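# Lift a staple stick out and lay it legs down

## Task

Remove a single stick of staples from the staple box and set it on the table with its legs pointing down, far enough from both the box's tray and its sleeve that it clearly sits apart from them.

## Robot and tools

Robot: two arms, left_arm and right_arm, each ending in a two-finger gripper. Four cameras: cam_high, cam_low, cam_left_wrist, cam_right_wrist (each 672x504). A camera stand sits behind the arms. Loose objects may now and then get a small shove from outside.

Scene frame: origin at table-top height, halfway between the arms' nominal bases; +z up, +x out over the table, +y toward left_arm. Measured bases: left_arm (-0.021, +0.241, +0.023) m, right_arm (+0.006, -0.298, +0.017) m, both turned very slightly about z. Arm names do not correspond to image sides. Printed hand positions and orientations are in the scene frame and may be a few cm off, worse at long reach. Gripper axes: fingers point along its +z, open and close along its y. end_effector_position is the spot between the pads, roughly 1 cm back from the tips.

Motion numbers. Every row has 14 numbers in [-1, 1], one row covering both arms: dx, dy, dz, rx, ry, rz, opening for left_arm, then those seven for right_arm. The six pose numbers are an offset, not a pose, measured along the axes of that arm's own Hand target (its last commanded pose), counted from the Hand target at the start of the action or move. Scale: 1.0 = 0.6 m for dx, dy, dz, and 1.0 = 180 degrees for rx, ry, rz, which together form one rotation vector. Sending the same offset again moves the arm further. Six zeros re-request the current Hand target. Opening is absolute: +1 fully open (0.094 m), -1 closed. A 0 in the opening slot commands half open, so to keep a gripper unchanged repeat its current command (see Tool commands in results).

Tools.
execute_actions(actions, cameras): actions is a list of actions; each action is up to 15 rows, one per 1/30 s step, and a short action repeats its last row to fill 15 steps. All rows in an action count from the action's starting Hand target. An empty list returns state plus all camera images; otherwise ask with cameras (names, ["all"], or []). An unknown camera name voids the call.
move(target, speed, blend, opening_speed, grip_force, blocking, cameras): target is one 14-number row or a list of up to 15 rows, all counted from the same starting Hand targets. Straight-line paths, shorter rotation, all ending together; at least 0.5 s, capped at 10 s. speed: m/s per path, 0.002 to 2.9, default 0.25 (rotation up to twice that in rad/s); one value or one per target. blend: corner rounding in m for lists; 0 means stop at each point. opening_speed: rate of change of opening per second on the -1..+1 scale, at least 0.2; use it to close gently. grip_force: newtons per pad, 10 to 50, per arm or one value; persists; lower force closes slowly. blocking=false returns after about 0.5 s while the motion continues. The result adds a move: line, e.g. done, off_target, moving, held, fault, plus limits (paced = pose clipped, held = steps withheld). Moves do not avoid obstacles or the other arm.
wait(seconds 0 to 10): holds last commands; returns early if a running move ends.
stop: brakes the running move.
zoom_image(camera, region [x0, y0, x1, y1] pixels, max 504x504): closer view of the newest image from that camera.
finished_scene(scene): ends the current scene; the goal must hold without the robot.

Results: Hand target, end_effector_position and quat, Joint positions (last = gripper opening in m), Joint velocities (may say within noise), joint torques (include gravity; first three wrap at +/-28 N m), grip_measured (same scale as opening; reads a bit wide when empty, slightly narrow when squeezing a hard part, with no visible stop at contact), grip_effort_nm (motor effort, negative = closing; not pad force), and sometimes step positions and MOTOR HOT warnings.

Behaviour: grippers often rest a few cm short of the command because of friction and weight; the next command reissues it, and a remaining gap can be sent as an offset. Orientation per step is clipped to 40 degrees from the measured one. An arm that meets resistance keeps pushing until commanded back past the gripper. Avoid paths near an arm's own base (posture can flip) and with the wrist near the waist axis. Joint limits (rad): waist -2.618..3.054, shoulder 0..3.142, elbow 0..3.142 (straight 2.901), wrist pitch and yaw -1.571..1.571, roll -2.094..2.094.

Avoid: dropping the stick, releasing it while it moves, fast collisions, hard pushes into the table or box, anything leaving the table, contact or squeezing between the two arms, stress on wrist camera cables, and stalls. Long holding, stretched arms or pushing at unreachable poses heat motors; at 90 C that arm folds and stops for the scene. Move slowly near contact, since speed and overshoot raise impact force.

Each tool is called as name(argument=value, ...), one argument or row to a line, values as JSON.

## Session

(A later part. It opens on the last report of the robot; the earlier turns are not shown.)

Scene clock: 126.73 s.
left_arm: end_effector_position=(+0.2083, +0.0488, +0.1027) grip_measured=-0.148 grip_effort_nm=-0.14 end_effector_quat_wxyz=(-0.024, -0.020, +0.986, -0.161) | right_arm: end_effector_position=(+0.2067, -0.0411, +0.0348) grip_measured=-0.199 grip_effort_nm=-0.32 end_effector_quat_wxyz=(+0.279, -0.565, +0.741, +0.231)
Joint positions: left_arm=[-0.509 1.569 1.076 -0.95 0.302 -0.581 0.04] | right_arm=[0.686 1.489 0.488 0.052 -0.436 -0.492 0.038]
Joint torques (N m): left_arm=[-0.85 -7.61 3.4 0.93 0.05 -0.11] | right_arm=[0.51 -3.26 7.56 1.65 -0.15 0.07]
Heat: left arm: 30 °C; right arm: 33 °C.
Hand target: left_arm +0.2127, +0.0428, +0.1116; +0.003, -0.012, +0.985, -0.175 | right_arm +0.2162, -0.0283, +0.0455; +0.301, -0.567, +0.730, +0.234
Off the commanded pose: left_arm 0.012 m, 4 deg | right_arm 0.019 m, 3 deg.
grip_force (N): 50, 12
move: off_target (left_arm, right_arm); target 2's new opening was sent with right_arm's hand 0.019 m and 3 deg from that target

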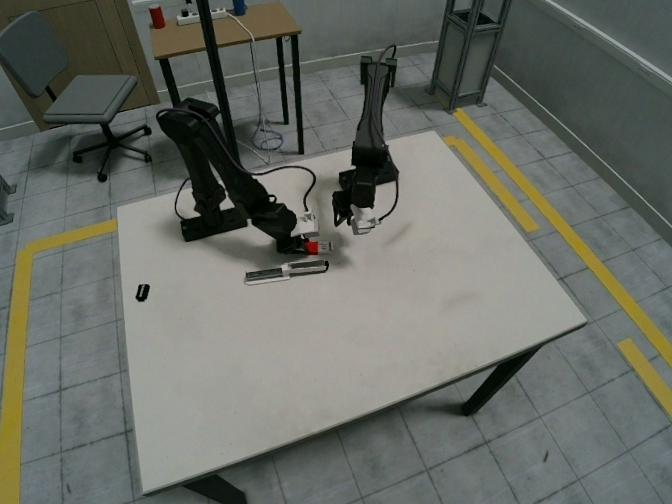

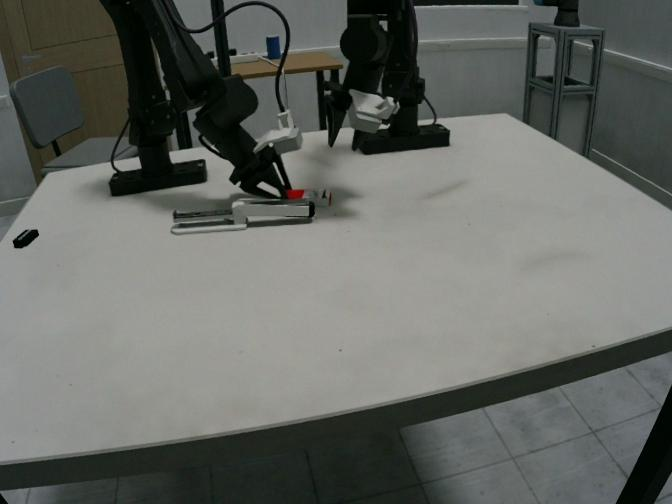

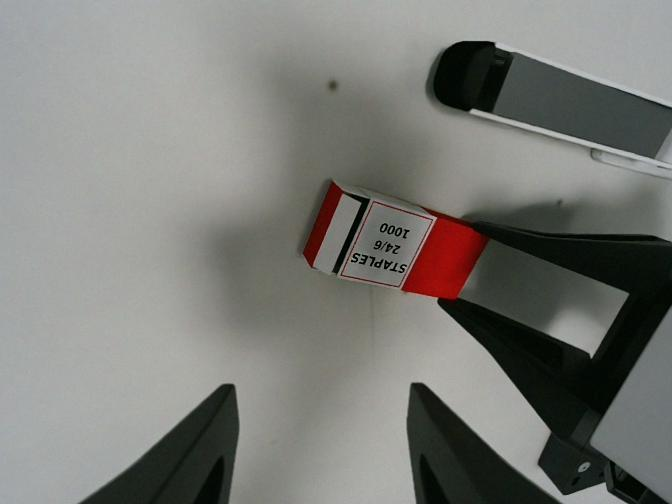

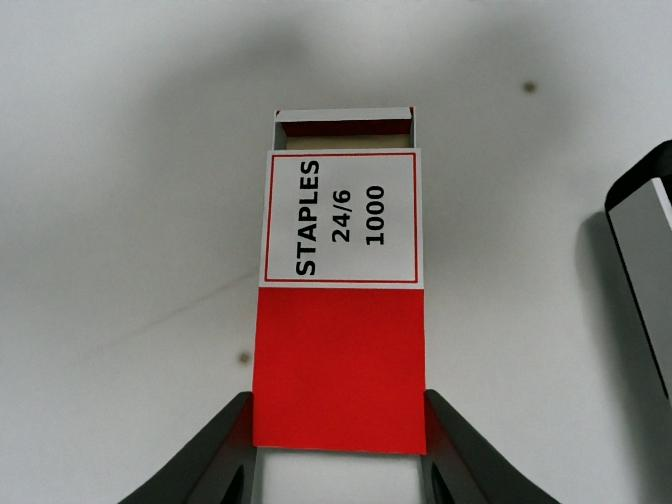

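move(
  target=[0,-0.0097,0.0897,-0.1115,0.0142,0.0766,-0.62,0,0,0,0,0,0,-0.25],
  speed=0.1,
  cameras=["all"],
)

zoom_image(
  camera="cam_left_wrist",
  region=[230, 250, 480, 450],
)

Scene clock: 149.13 s.
left_arm: end_effector_position=(+0.2088, +0.0230, +0.0573) grip_measured=-0.618 grip_effort_nm=-0.14 end_effector_quat_wxyz=(-0.009, +0.099, +0.995, -0.007) | right_arm: end_effector_position=(+0.2069, -0.0412, +0.0348) grip_measured=-0.199 grip_effort_nm=-0.32 end_effector_quat_wxyz=(+0.279, -0.565, +0.741, +0.231)
Joint positions: left_arm=[-0.738 1.813 1.205 -0.97 0.023 -0.551 0.018] | right_arm=[0.686 1.489 0.488 0.052 -0.435 -0.492 0.038]
Joint torques (N m): left_arm=[-0.84 -5.61 6.32 0.12 -0.12 0.08] | right_arm=[0.51 -3.25 7.54 1.64 -0.15 0.07]
Heat: left arm: 31 °C; right arm: 34 °C.
Hand target: left_arm +0.2134, +0.0189, +0.0631; +0.000, +0.109, +0.994, +0.001 | right_arm +0.2162, -0.0283, +0.0455; +0.301, -0.567, +0.730, +0.234
Off the commanded pose: left_arm 0.008 m, 2 deg | right_arm 0.019 m, 3 deg.
grip_force (N): 50, 12
move: off_target (right_arm)

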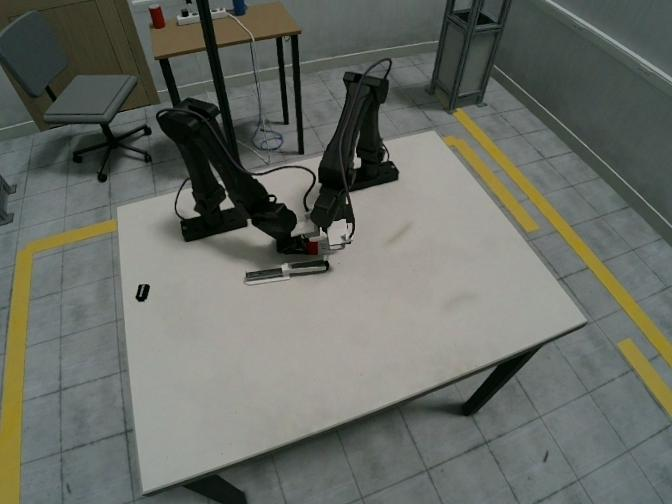

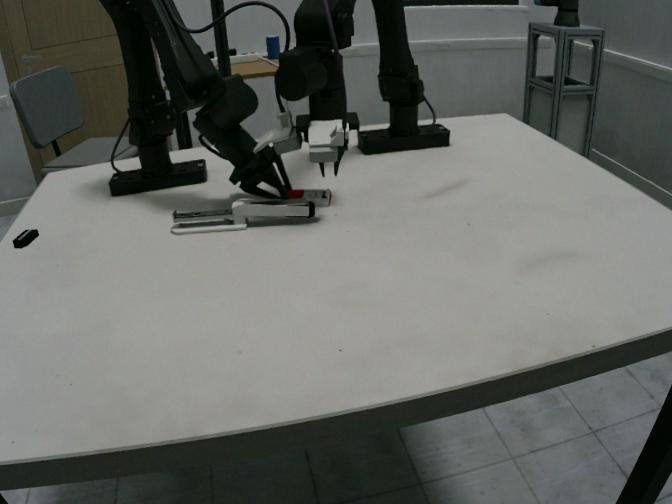

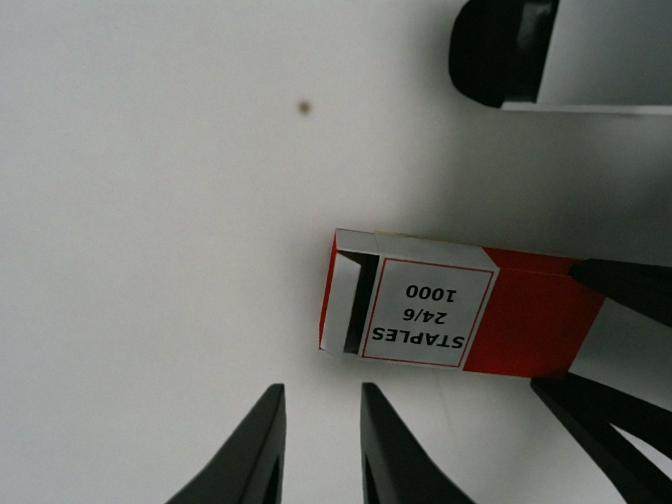

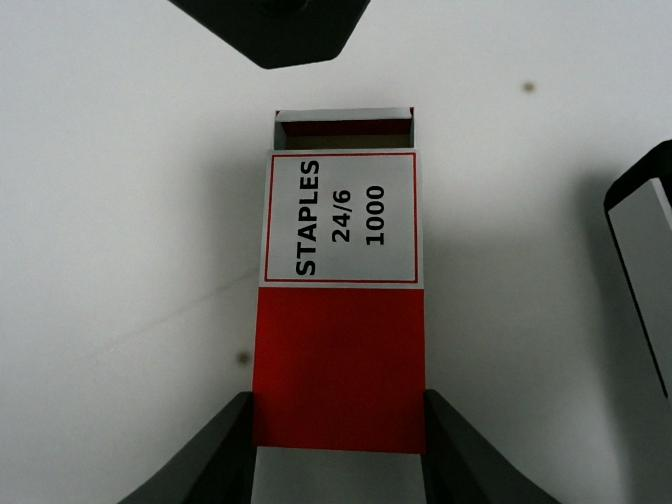

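Scaled by 2.016 from the camera's 672x504 image, which has a finer 960x720 frame.

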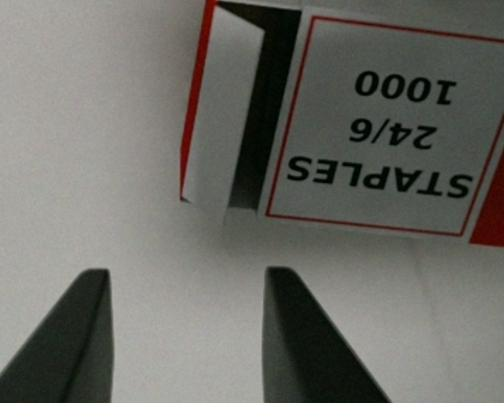

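move(
  target=[0,0,0.045,0,0,0.039,-0.78,0,0,0,0,0,0,-0.25],
  speed=0.06,
  cameras=["cam_left_wrist","cam_right_wrist","cam_low"],
)

zoom_image(
  camera="cam_left_wrist",
  region=[230, 270, 480, 470],
)

zoom_image(
  camera="cam_low",
  region=[270, 140, 370, 230],
)

Scene clock: 160.60 s.
left_arm: end_effector_position=(+0.2171, +0.0202, +0.0556) grip_measured=-0.778 grip_effort_nm=-0.14 end_effector_quat_wxyz=(+0.009, +0.151, +0.989, -0.008) | right_arm: end_effector_position=(+0.2069, -0.0412, +0.0348) grip_measured=-0.199 grip_effort_nm=-0.32 end_effector_quat_wxyz=(+0.278, -0.560, +0.745, +0.233)
Joint positions: left_arm=[-0.738 1.817 1.204 -0.934 0.003 -0.446 0.01] | right_arm=[0.686 1.489 0.488 0.052 -0.435 -0.478 0.038]
Joint torques (N m): left_arm=[-0.8 -3.17 1.69 0.81 -0.1 0.15] | right_arm=[0.54 -3.28 7.56 1.64 -0.16 -0.05]
Heat: left arm: 31 °C; right arm: 34 °C.
Hand target: left_arm +0.2134, +0.0189, +0.0361; +0.000, +0.170, +0.986, +0.001 | right_arm +0.2162, -0.0283, +0.0455; +0.301, -0.567, +0.730, +0.234
Off the commanded pose: left_arm 0.020 m, 3 deg | right_arm 0.019 m, 3 deg.
grip_force (N): 50, 12
move: off_target (left_arm, right_arm)
Images, in order (width x height): cam_low 672x504, cam_left_wrist 672x504, cam_right_wrist 672x504.

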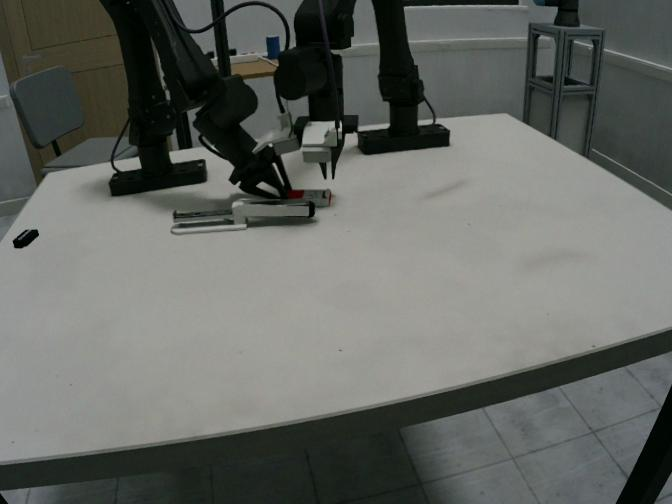

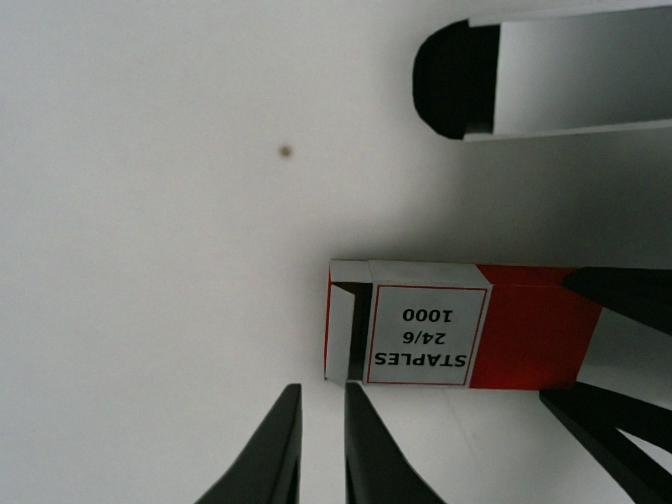

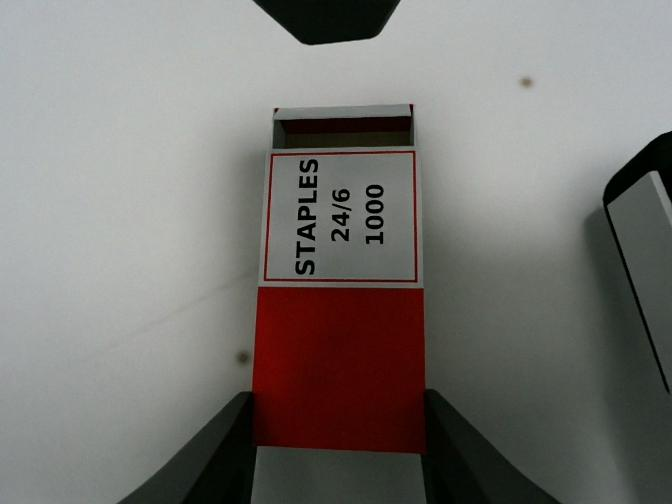

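Scaled by 2.016 from the camera's 672x504 image, which has a finer 960x720 frame.

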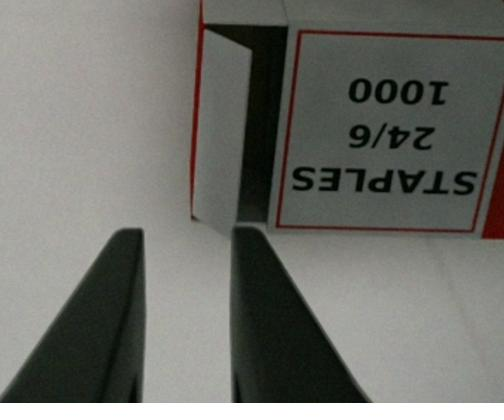

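Scaled by 5.040 from the camera's 672x504 image, which has a finer 960x720 frame.

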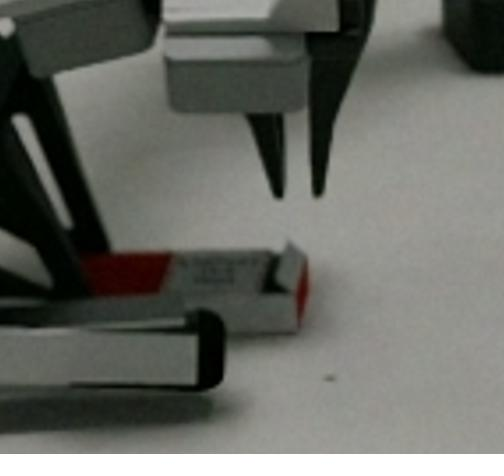

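move(
  target=[
    [0,0.02,-0.075,0,0,0,-0.62,0,0,0,0,0,0,-0.25],
    [-0.0073,0.0573,-0.075,0.139,0,0,-0.62,0,0,0,0,0,0,-0.25],
    [-0.0155,0.034,-0.0398,0.139,0,0,-0.62,0,0,0,0,0,0,-0.25],
  ],
  speed=0.08,
  blend=[0.01,0.01,0],
  cameras=["all"],
)

zoom_image(
  camera="cam_left_wrist",
  region=[230, 250, 480, 450],
)

zoom_image(
  camera="cam_low",
  region=[250, 90, 390, 230],
)

Scene clock: 181.17 s.
left_arm: end_effector_position=(+0.2267, +0.0421, +0.0604) grip_measured=-0.622 grip_effort_nm=0.10 end_effector_quat_wxyz=(-0.043, +0.165, +0.966, -0.196) | right_arm: end_effector_position=(+0.2058, -0.0400, +0.0349) grip_measured=-0.199 grip_effort_nm=-0.32 end_effector_quat_wxyz=(+0.278, -0.563, +0.743, +0.233)
Joint positions: left_arm=[-0.445 1.774 1.109 -0.874 0.402 -0.123 0.018] | right_arm=[0.692 1.489 0.488 0.053 -0.433 -0.48 0.038]
Joint torques (N m): left_arm=[-0.65 -5.49 3.12 0.74 0.44 -0.13] | right_arm=[0.53 -3.29 7.56 1.64 -0.17 -0.05]
Heat: left arm: 30 °C; right arm: 34 °C.
Hand target: left_arm +0.2290, +0.0350, +0.0600; -0.037, +0.166, +0.962, -0.213 | right_arm +0.2162, -0.0283, +0.0455; +0.301, -0.567, +0.730, +0.234
Off the commanded pose: left_arm 0.007 m, 2 deg | right_arm 0.019 m, 3 deg.
grip_force (N): 50, 12
move: off_target (right_arm)

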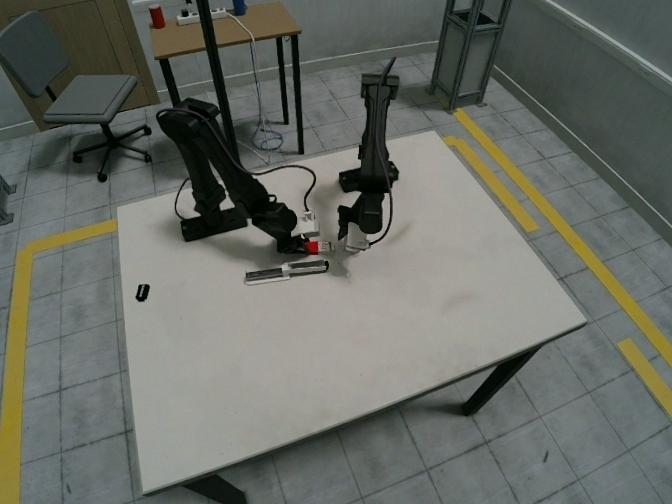

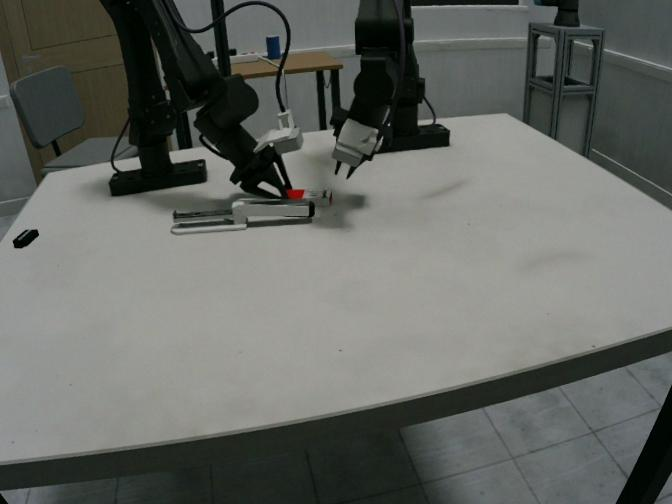

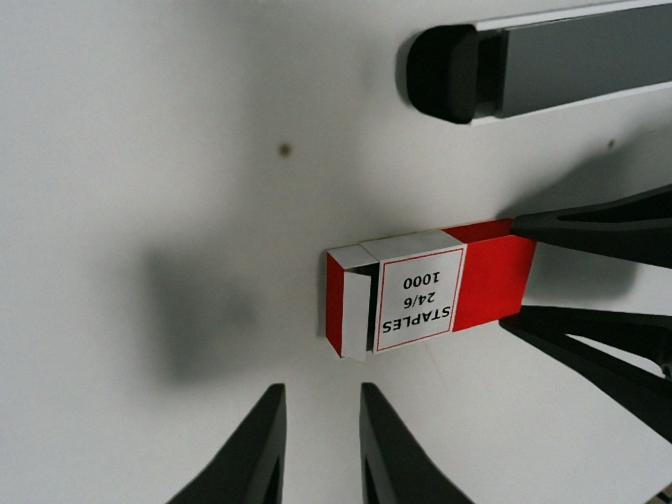

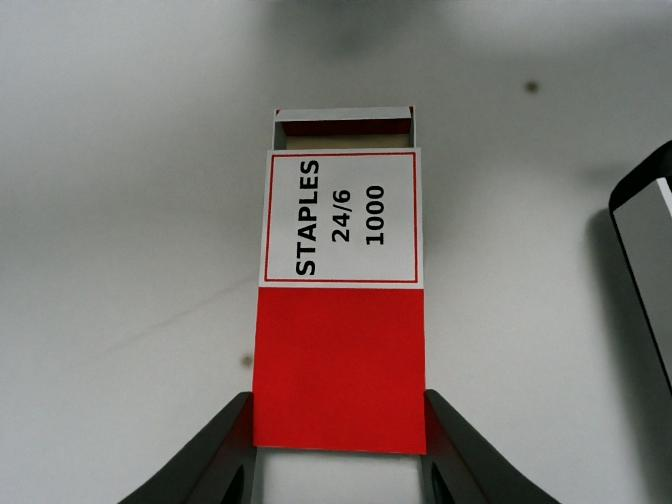

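Scaled by 2.016 from the camera's 672x504 image, which has a finer 960x720 frame.

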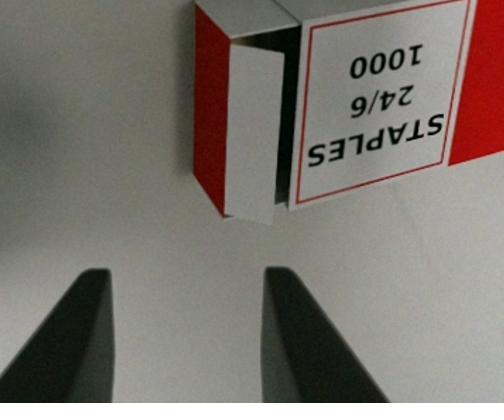

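Scaled by 3.600 from the camera's 672x504 image, which has a finer 960x720 frame.

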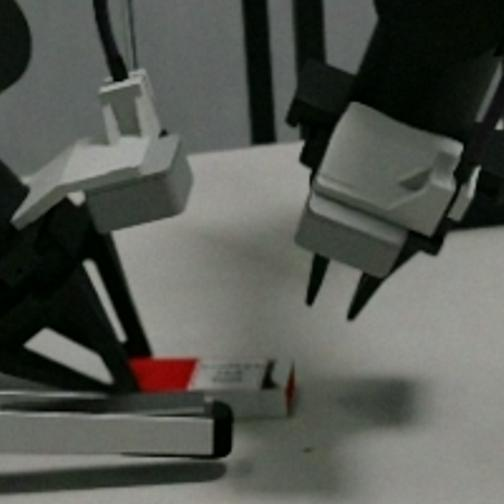

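move(
  target=[0,-0.0073,0.045,0,0,0,-0.76,0,0,0,0,0,0,-0.25],
  speed=0.05,
  cameras=["cam_left_wrist","cam_right_wrist","cam_low"],
)

zoom_image(
  camera="cam_left_wrist",
  region=[230, 290, 450, 490],
)

zoom_image(
  camera="cam_low",
  region=[250, 110, 370, 220],
)

Scene clock: 187.47 s.
left_arm: end_effector_position=(+0.2233, +0.0292, +0.0377) grip_measured=-0.758 grip_effort_nm=-0.14 end_effector_quat_wxyz=(-0.042, +0.162, +0.966, -0.197) | right_arm: end_effector_position=(+0.2058, -0.0400, +0.0349) grip_measured=-0.199 grip_effort_nm=-0.32 end_effector_quat_wxyz=(+0.278, -0.563, +0.743, +0.233)
Joint positions: left_arm=[-0.486 1.817 1.061 -0.762 0.402 -0.176 0.011] | right_arm=[0.692 1.489 0.488 0.053 -0.433 -0.48 0.038]
Joint torques (N m): left_arm=[-0.68 -5.65 3.08 0.77 0.39 -0.12] | right_arm=[0.53 -3.29 7.54 1.64 -0.17 -0.05]
Heat: left arm: 30 °C; right arm: 34 °C.
Hand target: left_arm +0.2239, +0.0205, +0.0374; -0.037, +0.166, +0.962, -0.213 | right_arm +0.2162, -0.0283, +0.0455; +0.301, -0.567, +0.730, +0.234
Off the commanded pose: left_arm 0.009 m, 2 deg | right_arm 0.019 m, 3 deg.
grip_force (N): 50, 12
move: off_target (right_arm)
Images, in order (width x height): cam_low 672x504, cam_left_wrist 672x504, cam_right_wrist 672x504.

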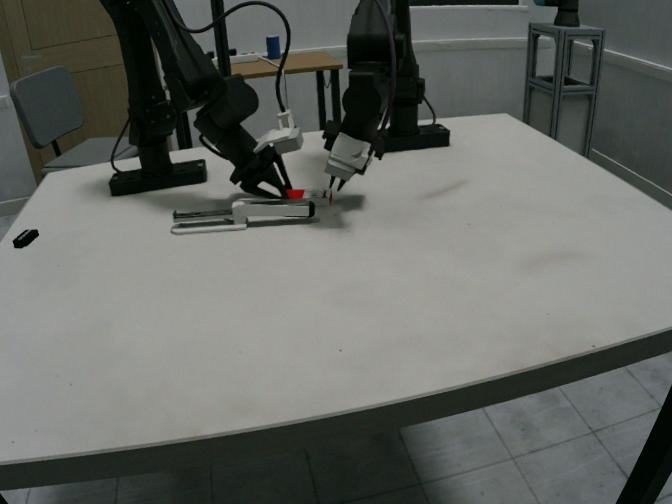

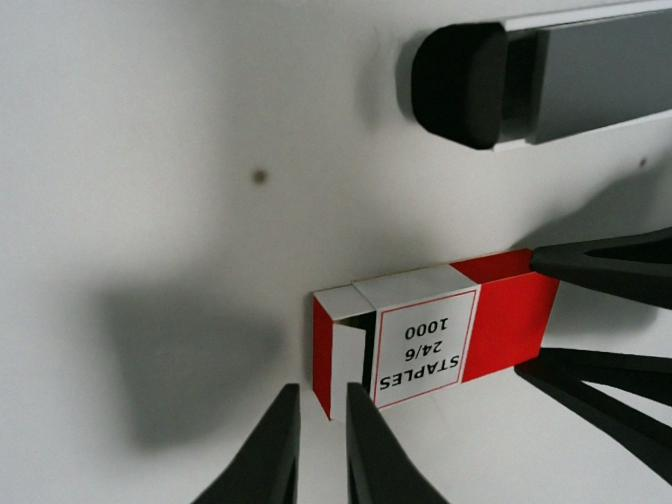

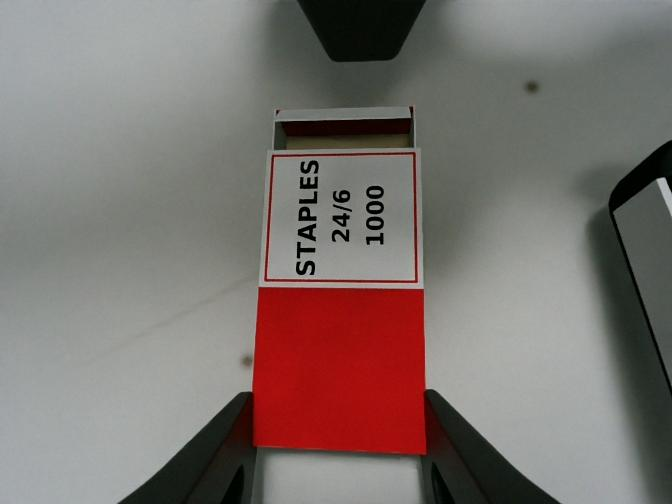

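Scaled by 2.291 from the camera's 672x504 image, which has a finer 960x720 frame.

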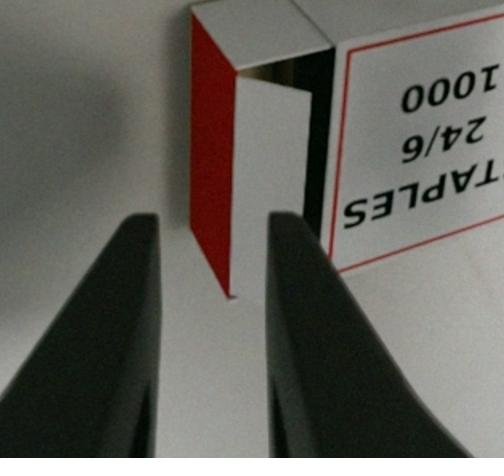

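Scaled by 4.200 from the camera's 672x504 image, which has a finer 960x720 frame.

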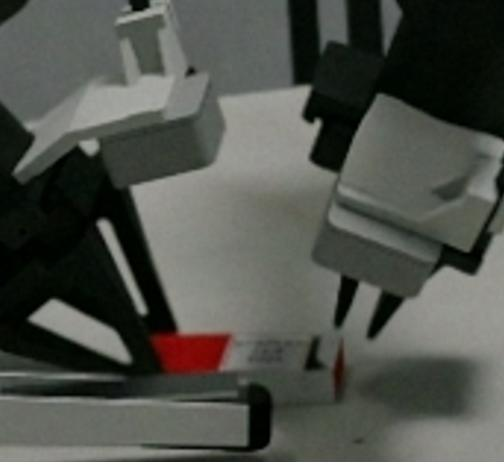

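move(
  target=[0,0,0.04,0,0,0,-0.76,0,0,0,0,0,0,-0.25],
  speed=0.03,
  cameras=["cam_left_wrist","cam_right_wrist","cam_low"],
)

zoom_image(
  camera="cam_left_wrist",
  region=[230, 300, 450, 500],
)

zoom_image(
  camera="cam_low",
  region=[250, 110, 370, 220],
)

zoom_image(
  camera="cam_right_wrist",
  region=[230, 40, 470, 220],
)

Scene clock: 198.20 s.
left_arm: end_effector_position=(+0.2212, +0.0203, +0.0166) grip_measured=-0.758 grip_effort_nm=-0.14 end_effector_quat_wxyz=(-0.041, +0.159, +0.966, -0.198) | right_arm: end_effector_position=(+0.2058, -0.0400, +0.0349) grip_measured=-0.199 grip_effort_nm=-0.32 end_effector_quat_wxyz=(+0.278, -0.563, +0.743, +0.233)
Joint positions: left_arm=[-0.514 1.865 1.024 -0.663 0.402 -0.212 0.011] | right_arm=[0.692 1.489 0.488 0.053 -0.433 -0.48 0.038]
Joint torques (N m): left_arm=[-0.8 -5.71 2.82 0.82 0.37 -0.11] | right_arm=[0.53 -3.29 7.56 1.64 -0.17 -0.06]
Heat: left arm: 30 °C; right arm: 35 °C.
Hand target: left_arm +0.2205, +0.0110, +0.0156; -0.037, +0.166, +0.962, -0.213 | right_arm +0.2162, -0.0283, +0.0455; +0.301, -0.567, +0.730, +0.234
Off the commanded pose: left_arm 0.009 m, 2 deg | right_arm 0.019 m, 3 deg.
grip_force (N): 50, 12
move: off_target (right_arm)
Images, in order (width x height): cam_low 672x504, cam_left_wrist 672x504, cam_right_wrist 672x504.

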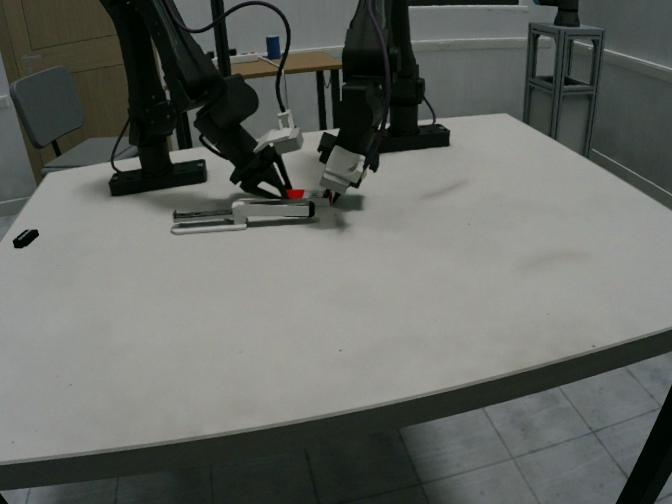

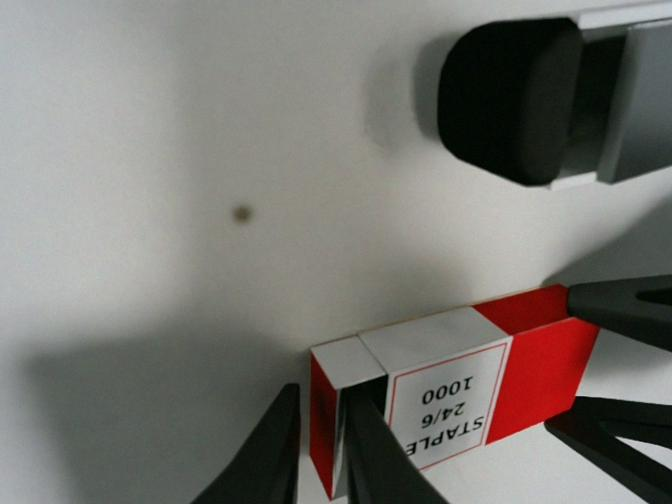

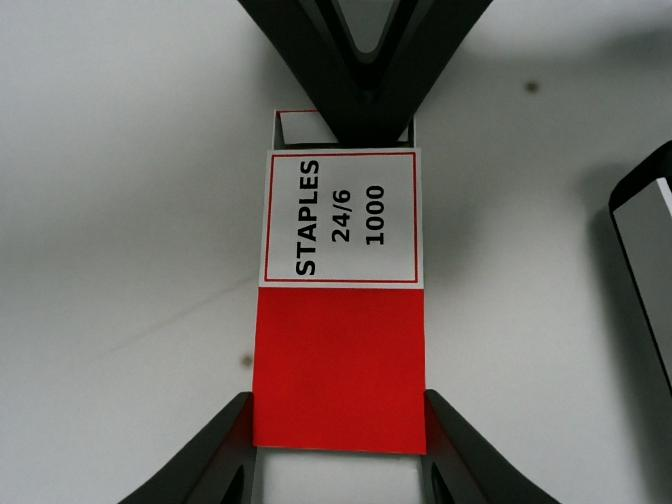

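Scaled by 2.291 from the camera's 672x504 image, which has a finer 960x720 frame.

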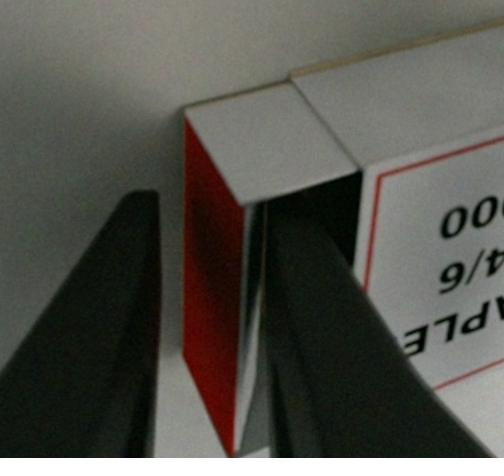

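Scaled by 4.200 from the camera's 672x504 image, which has a finer 960x720 frame.

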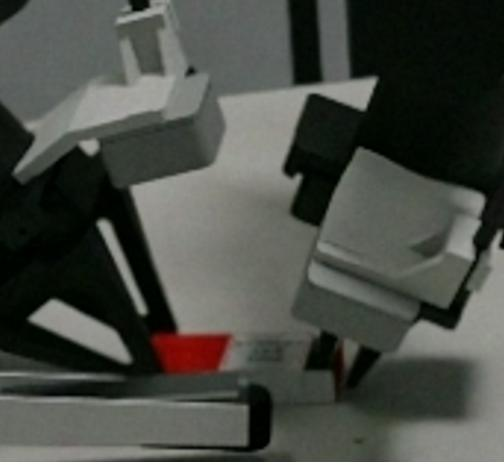

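Scaled by 2.100 from the camera's 672x504 image, which has a finer 960x720 frame.

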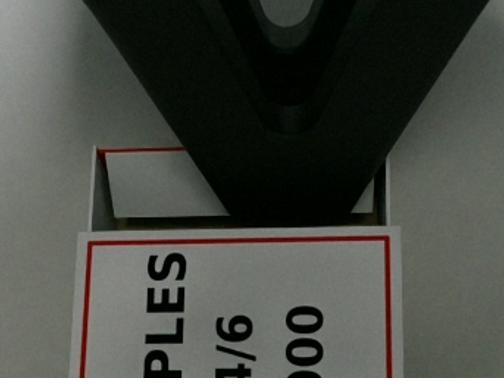

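move(
  target=[0,0,0,0,0,0,-1,0,0,0,0,0,0,-0.25],
  speed=0.03,
  grip_force=[40,12],
  cameras=["cam_left_wrist","cam_right_wrist"],
)

zoom_image(
  camera="cam_left_wrist",
  region=[230, 300, 450, 500],
)

zoom_image(
  camera="cam_right_wrist",
  region=[230, 40, 470, 220],
)

Scene clock: 202.00 s.
left_arm: end_effector_position=(+0.2211, +0.0195, +0.0169) grip_measured=-0.977 grip_effort_nm=-0.87 end_effector_quat_wxyz=(-0.041, +0.160, +0.966, -0.201) | right_arm: end_effector_position=(+0.2062, -0.0403, +0.0349) grip_measured=-0.199 grip_effort_nm=-0.32 end_effector_quat_wxyz=(+0.278, -0.563, +0.743, +0.232)
Joint positions: left_arm=[-0.514 1.865 1.024 -0.661 0.407 -0.212 0.001] | right_arm=[0.691 1.489 0.488 0.053 -0.433 -0.483 0.038]
Joint torques (N m): left_arm=[-0.77 -5.75 2.86 0.81 0.32 -0.12] | right_arm=[0.53 -3.29 7.56 1.63 -0.17 -0.06]
Heat: left arm: 30 °C; right arm: 35 °C.
Hand target: left_arm +0.2205, +0.0110, +0.0156; -0.037, +0.166, +0.962, -0.213 | right_arm +0.2162, -0.0283, +0.0455; +0.301, -0.567, +0.730, +0.234
Off the commanded pose: left_arm 0.009 m, 2 deg | right_arm 0.019 m, 3 deg.
grip_force (N): 40, 12
move: off_target (right_arm)
Images, in order (width x height): cam_left_wrist 672x504, cam_right_wrist 672x504.

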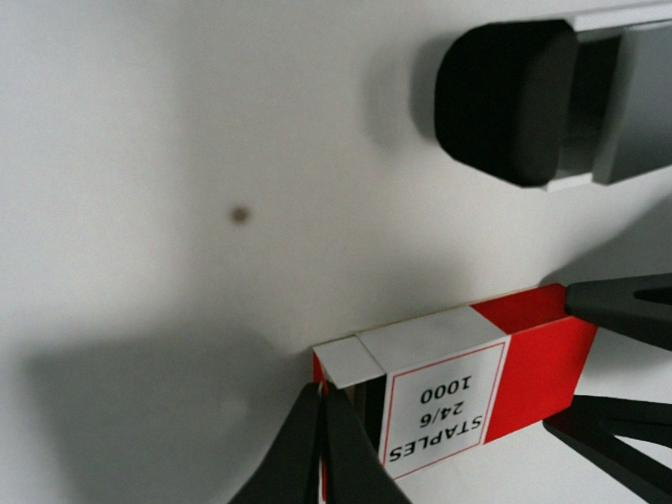

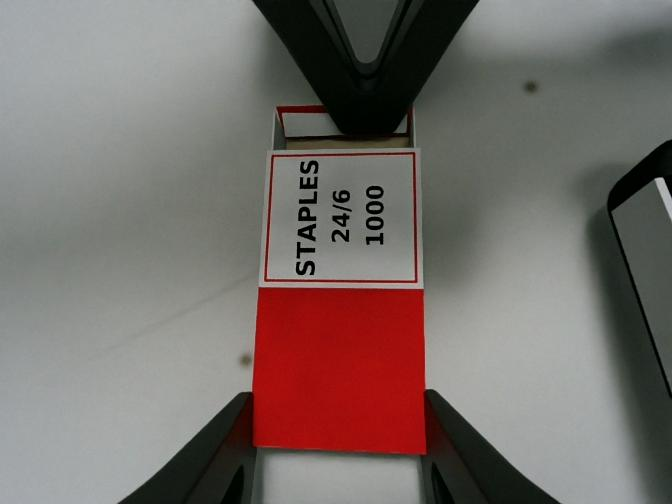

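Scaled by 2.291 from the camera's 672x504 image, which has a finer 960x720 frame.

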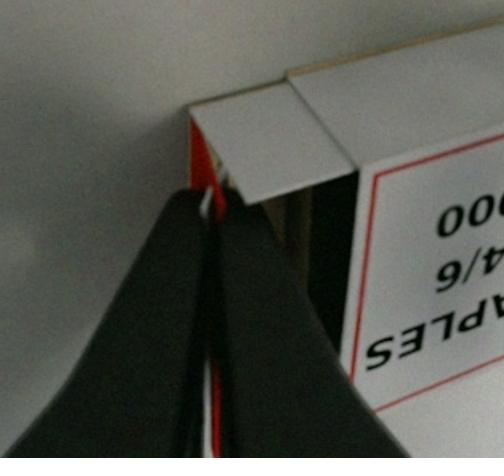

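Scaled by 2.100 from the camera's 672x504 image, which has a finer 960x720 frame.

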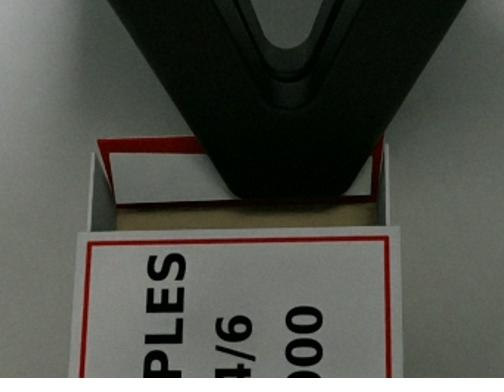

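move(
  target=[0.0023,0.0452,-0.0212,0,0,0,-1,0,0,0,0,0,0,-0.25],
  speed=0.02,
  grip_force=[50,10],
  cameras=["cam_left_wrist","cam_right_wrist","cam_low"],
)

zoom_image(
  camera="cam_low",
  region=[250, 110, 370, 220],
)

Scene clock: 208.23 s.
left_arm: end_effector_position=(+0.2278, +0.0323, +0.0167) grip_measured=-0.982 grip_effort_nm=-0.97 end_effector_quat_wxyz=(-0.038, +0.165, +0.961, -0.217) | right_arm: end_effector_position=(+0.2085, -0.0381, +0.0369) grip_measured=-0.199 grip_effort_nm=-0.29 end_effector_quat_wxyz=(+0.286, -0.563, +0.740, +0.231)
Joint positions: left_arm=[-0.451 1.865 1.012 -0.661 0.441 -0.135 0.001] | right_arm=[0.694 1.489 0.488 0.07 -0.428 -0.48 0.038]
Joint torques (N m): left_arm=[1.36 -6.45 2.65 0.39 0.12 0.11] | right_arm=[0.54 -3.17 7.61 1.5 -0.21 -0.05]
Heat: left arm: 30 °C; right arm: 35 °C.
Hand target: left_arm +0.2292, +0.0397, +0.0157; -0.037, +0.166, +0.962, -0.213 | right_arm +0.2162, -0.0283, +0.0455; +0.301, -0.567, +0.730, +0.234
Off the commanded pose: left_arm 0.008 m, 1 deg | right_arm 0.015 m, 2 deg.
grip_force (N): 50, 10
move: off_target (right_arm)
Images, in order (width x height): cam_low 672x504, cam_left_wrist 672x504, cam_right_wrist 672x504.

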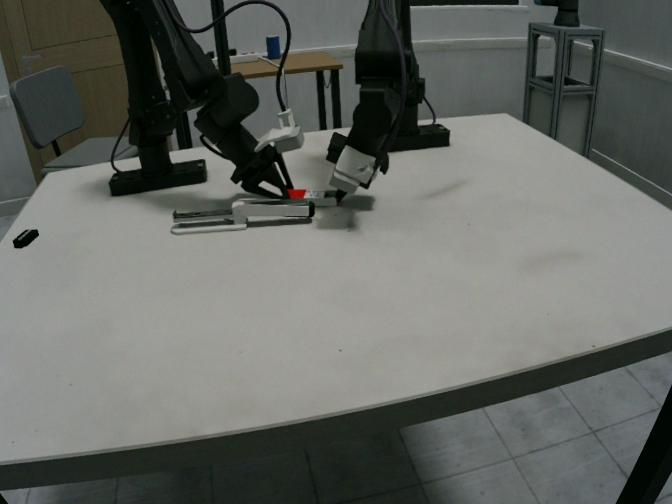

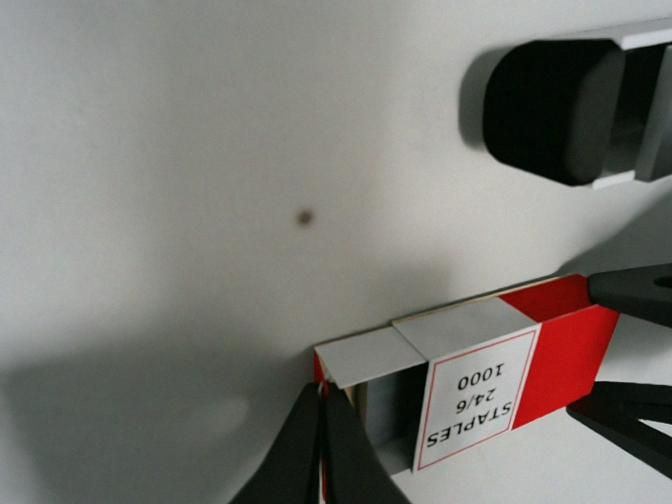

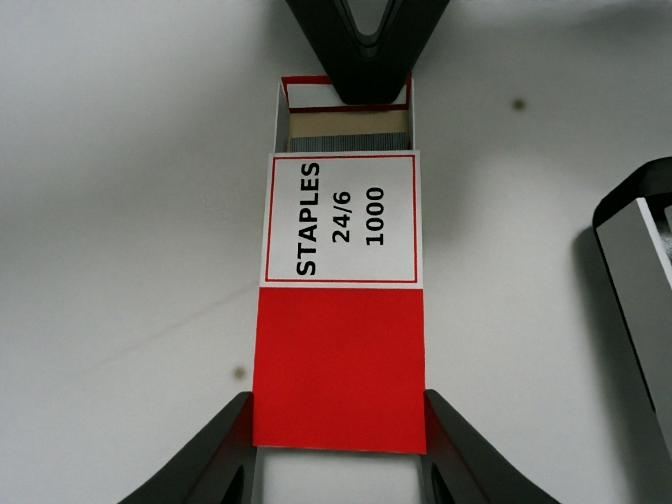

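Scaled by 4.200 from the camera's 672x504 image, which has a finer 960x720 frame.

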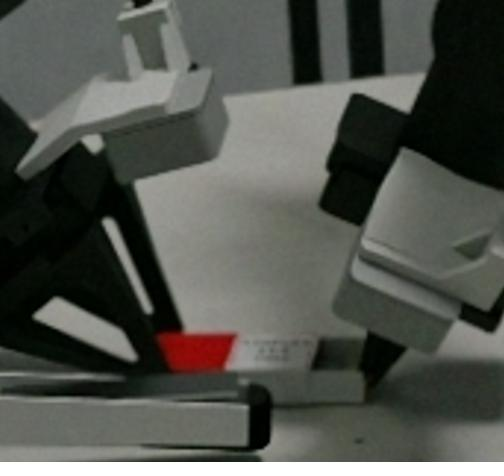

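move(
  target=[0.0019,0.036,-0.0172,0,0,0,-1,0,0,0,0,0,0,-0.25],
  speed=0.02,
  cameras=["cam_left_wrist","cam_right_wrist","cam_low"],
)

zoom_image(
  camera="cam_low",
  region=[250, 110, 370, 220],
)

zoom_image(
  camera="cam_right_wrist",
  region=[230, 0, 470, 180],
)

Scene clock: 214.30 s.
left_arm: end_effector_position=(+0.2367, +0.0556, +0.0164) grip_measured=-0.982 grip_effort_nm=-0.97 end_effector_quat_wxyz=(-0.035, +0.164, +0.962, -0.216) | right_arm: end_effector_position=(+0.2089, -0.0384, +0.0369) grip_measured=-0.199 grip_effort_nm=-0.28 end_effector_quat_wxyz=(+0.286, -0.562, +0.741, +0.231)
Joint positions: left_arm=[-0.371 1.865 1.012 -0.693 0.441 -0.049 0.001] | right_arm=[0.692 1.489 0.488 0.07 -0.428 -0.48 0.038]
Joint torques (N m): left_arm=[1.22 -6.37 2.71 0.26 0.16 0.12] | right_arm=[0.54 -3.17 7.61 1.49 -0.22 -0.05]
Heat: left arm: 30 °C; right arm: 35 °C.
Hand target: left_arm +0.2361, +0.0626, +0.0160; -0.037, +0.166, +0.962, -0.213 | right_arm +0.2162, -0.0283, +0.0455; +0.301, -0.567, +0.730, +0.234
Off the commanded pose: left_arm 0.007 m, 0 deg | right_arm 0.015 m, 2 deg.
grip_force (N): 50, 10
move: off_target (right_arm)
Images, in order (width x height): cam_low 672x504, cam_left_wrist 672x504, cam_right_wrist 672x504.

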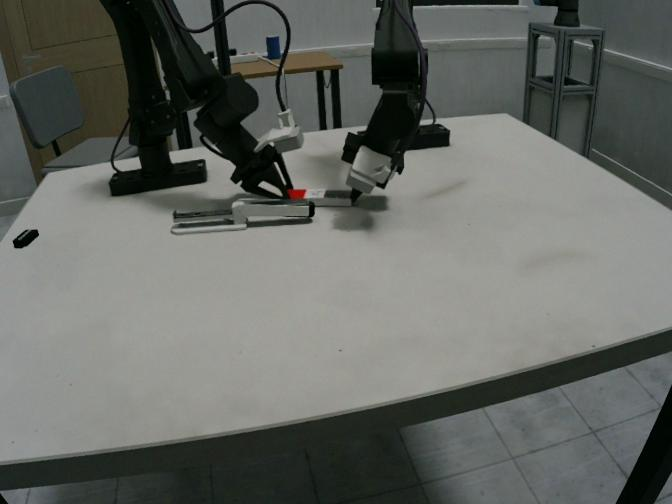

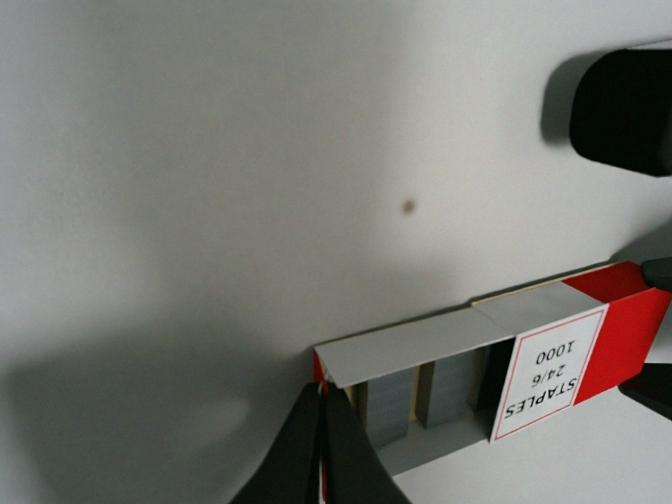

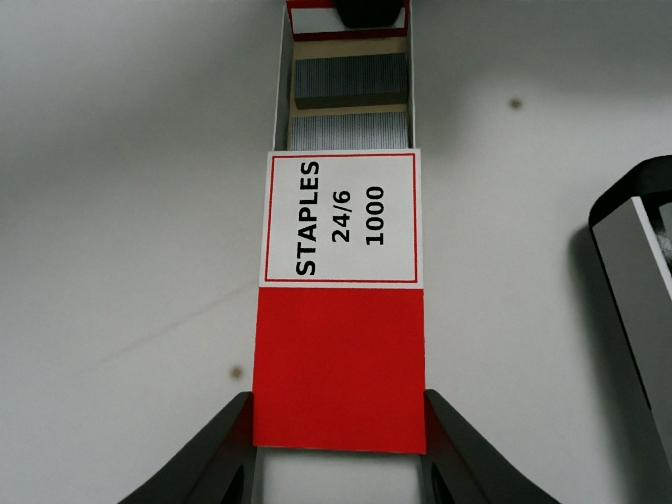

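Scaled by 4.200 from the camera's 672x504 image, which has a finer 960x720 frame.

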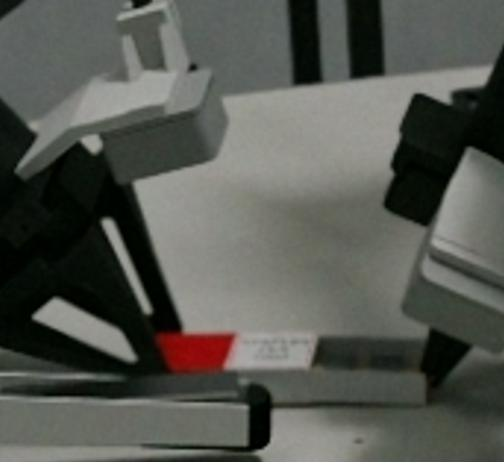

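Scaled by 2.100 from the camera's 672x504 image, which has a finer 960x720 frame.

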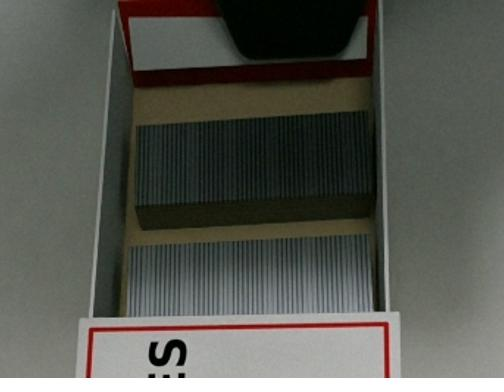

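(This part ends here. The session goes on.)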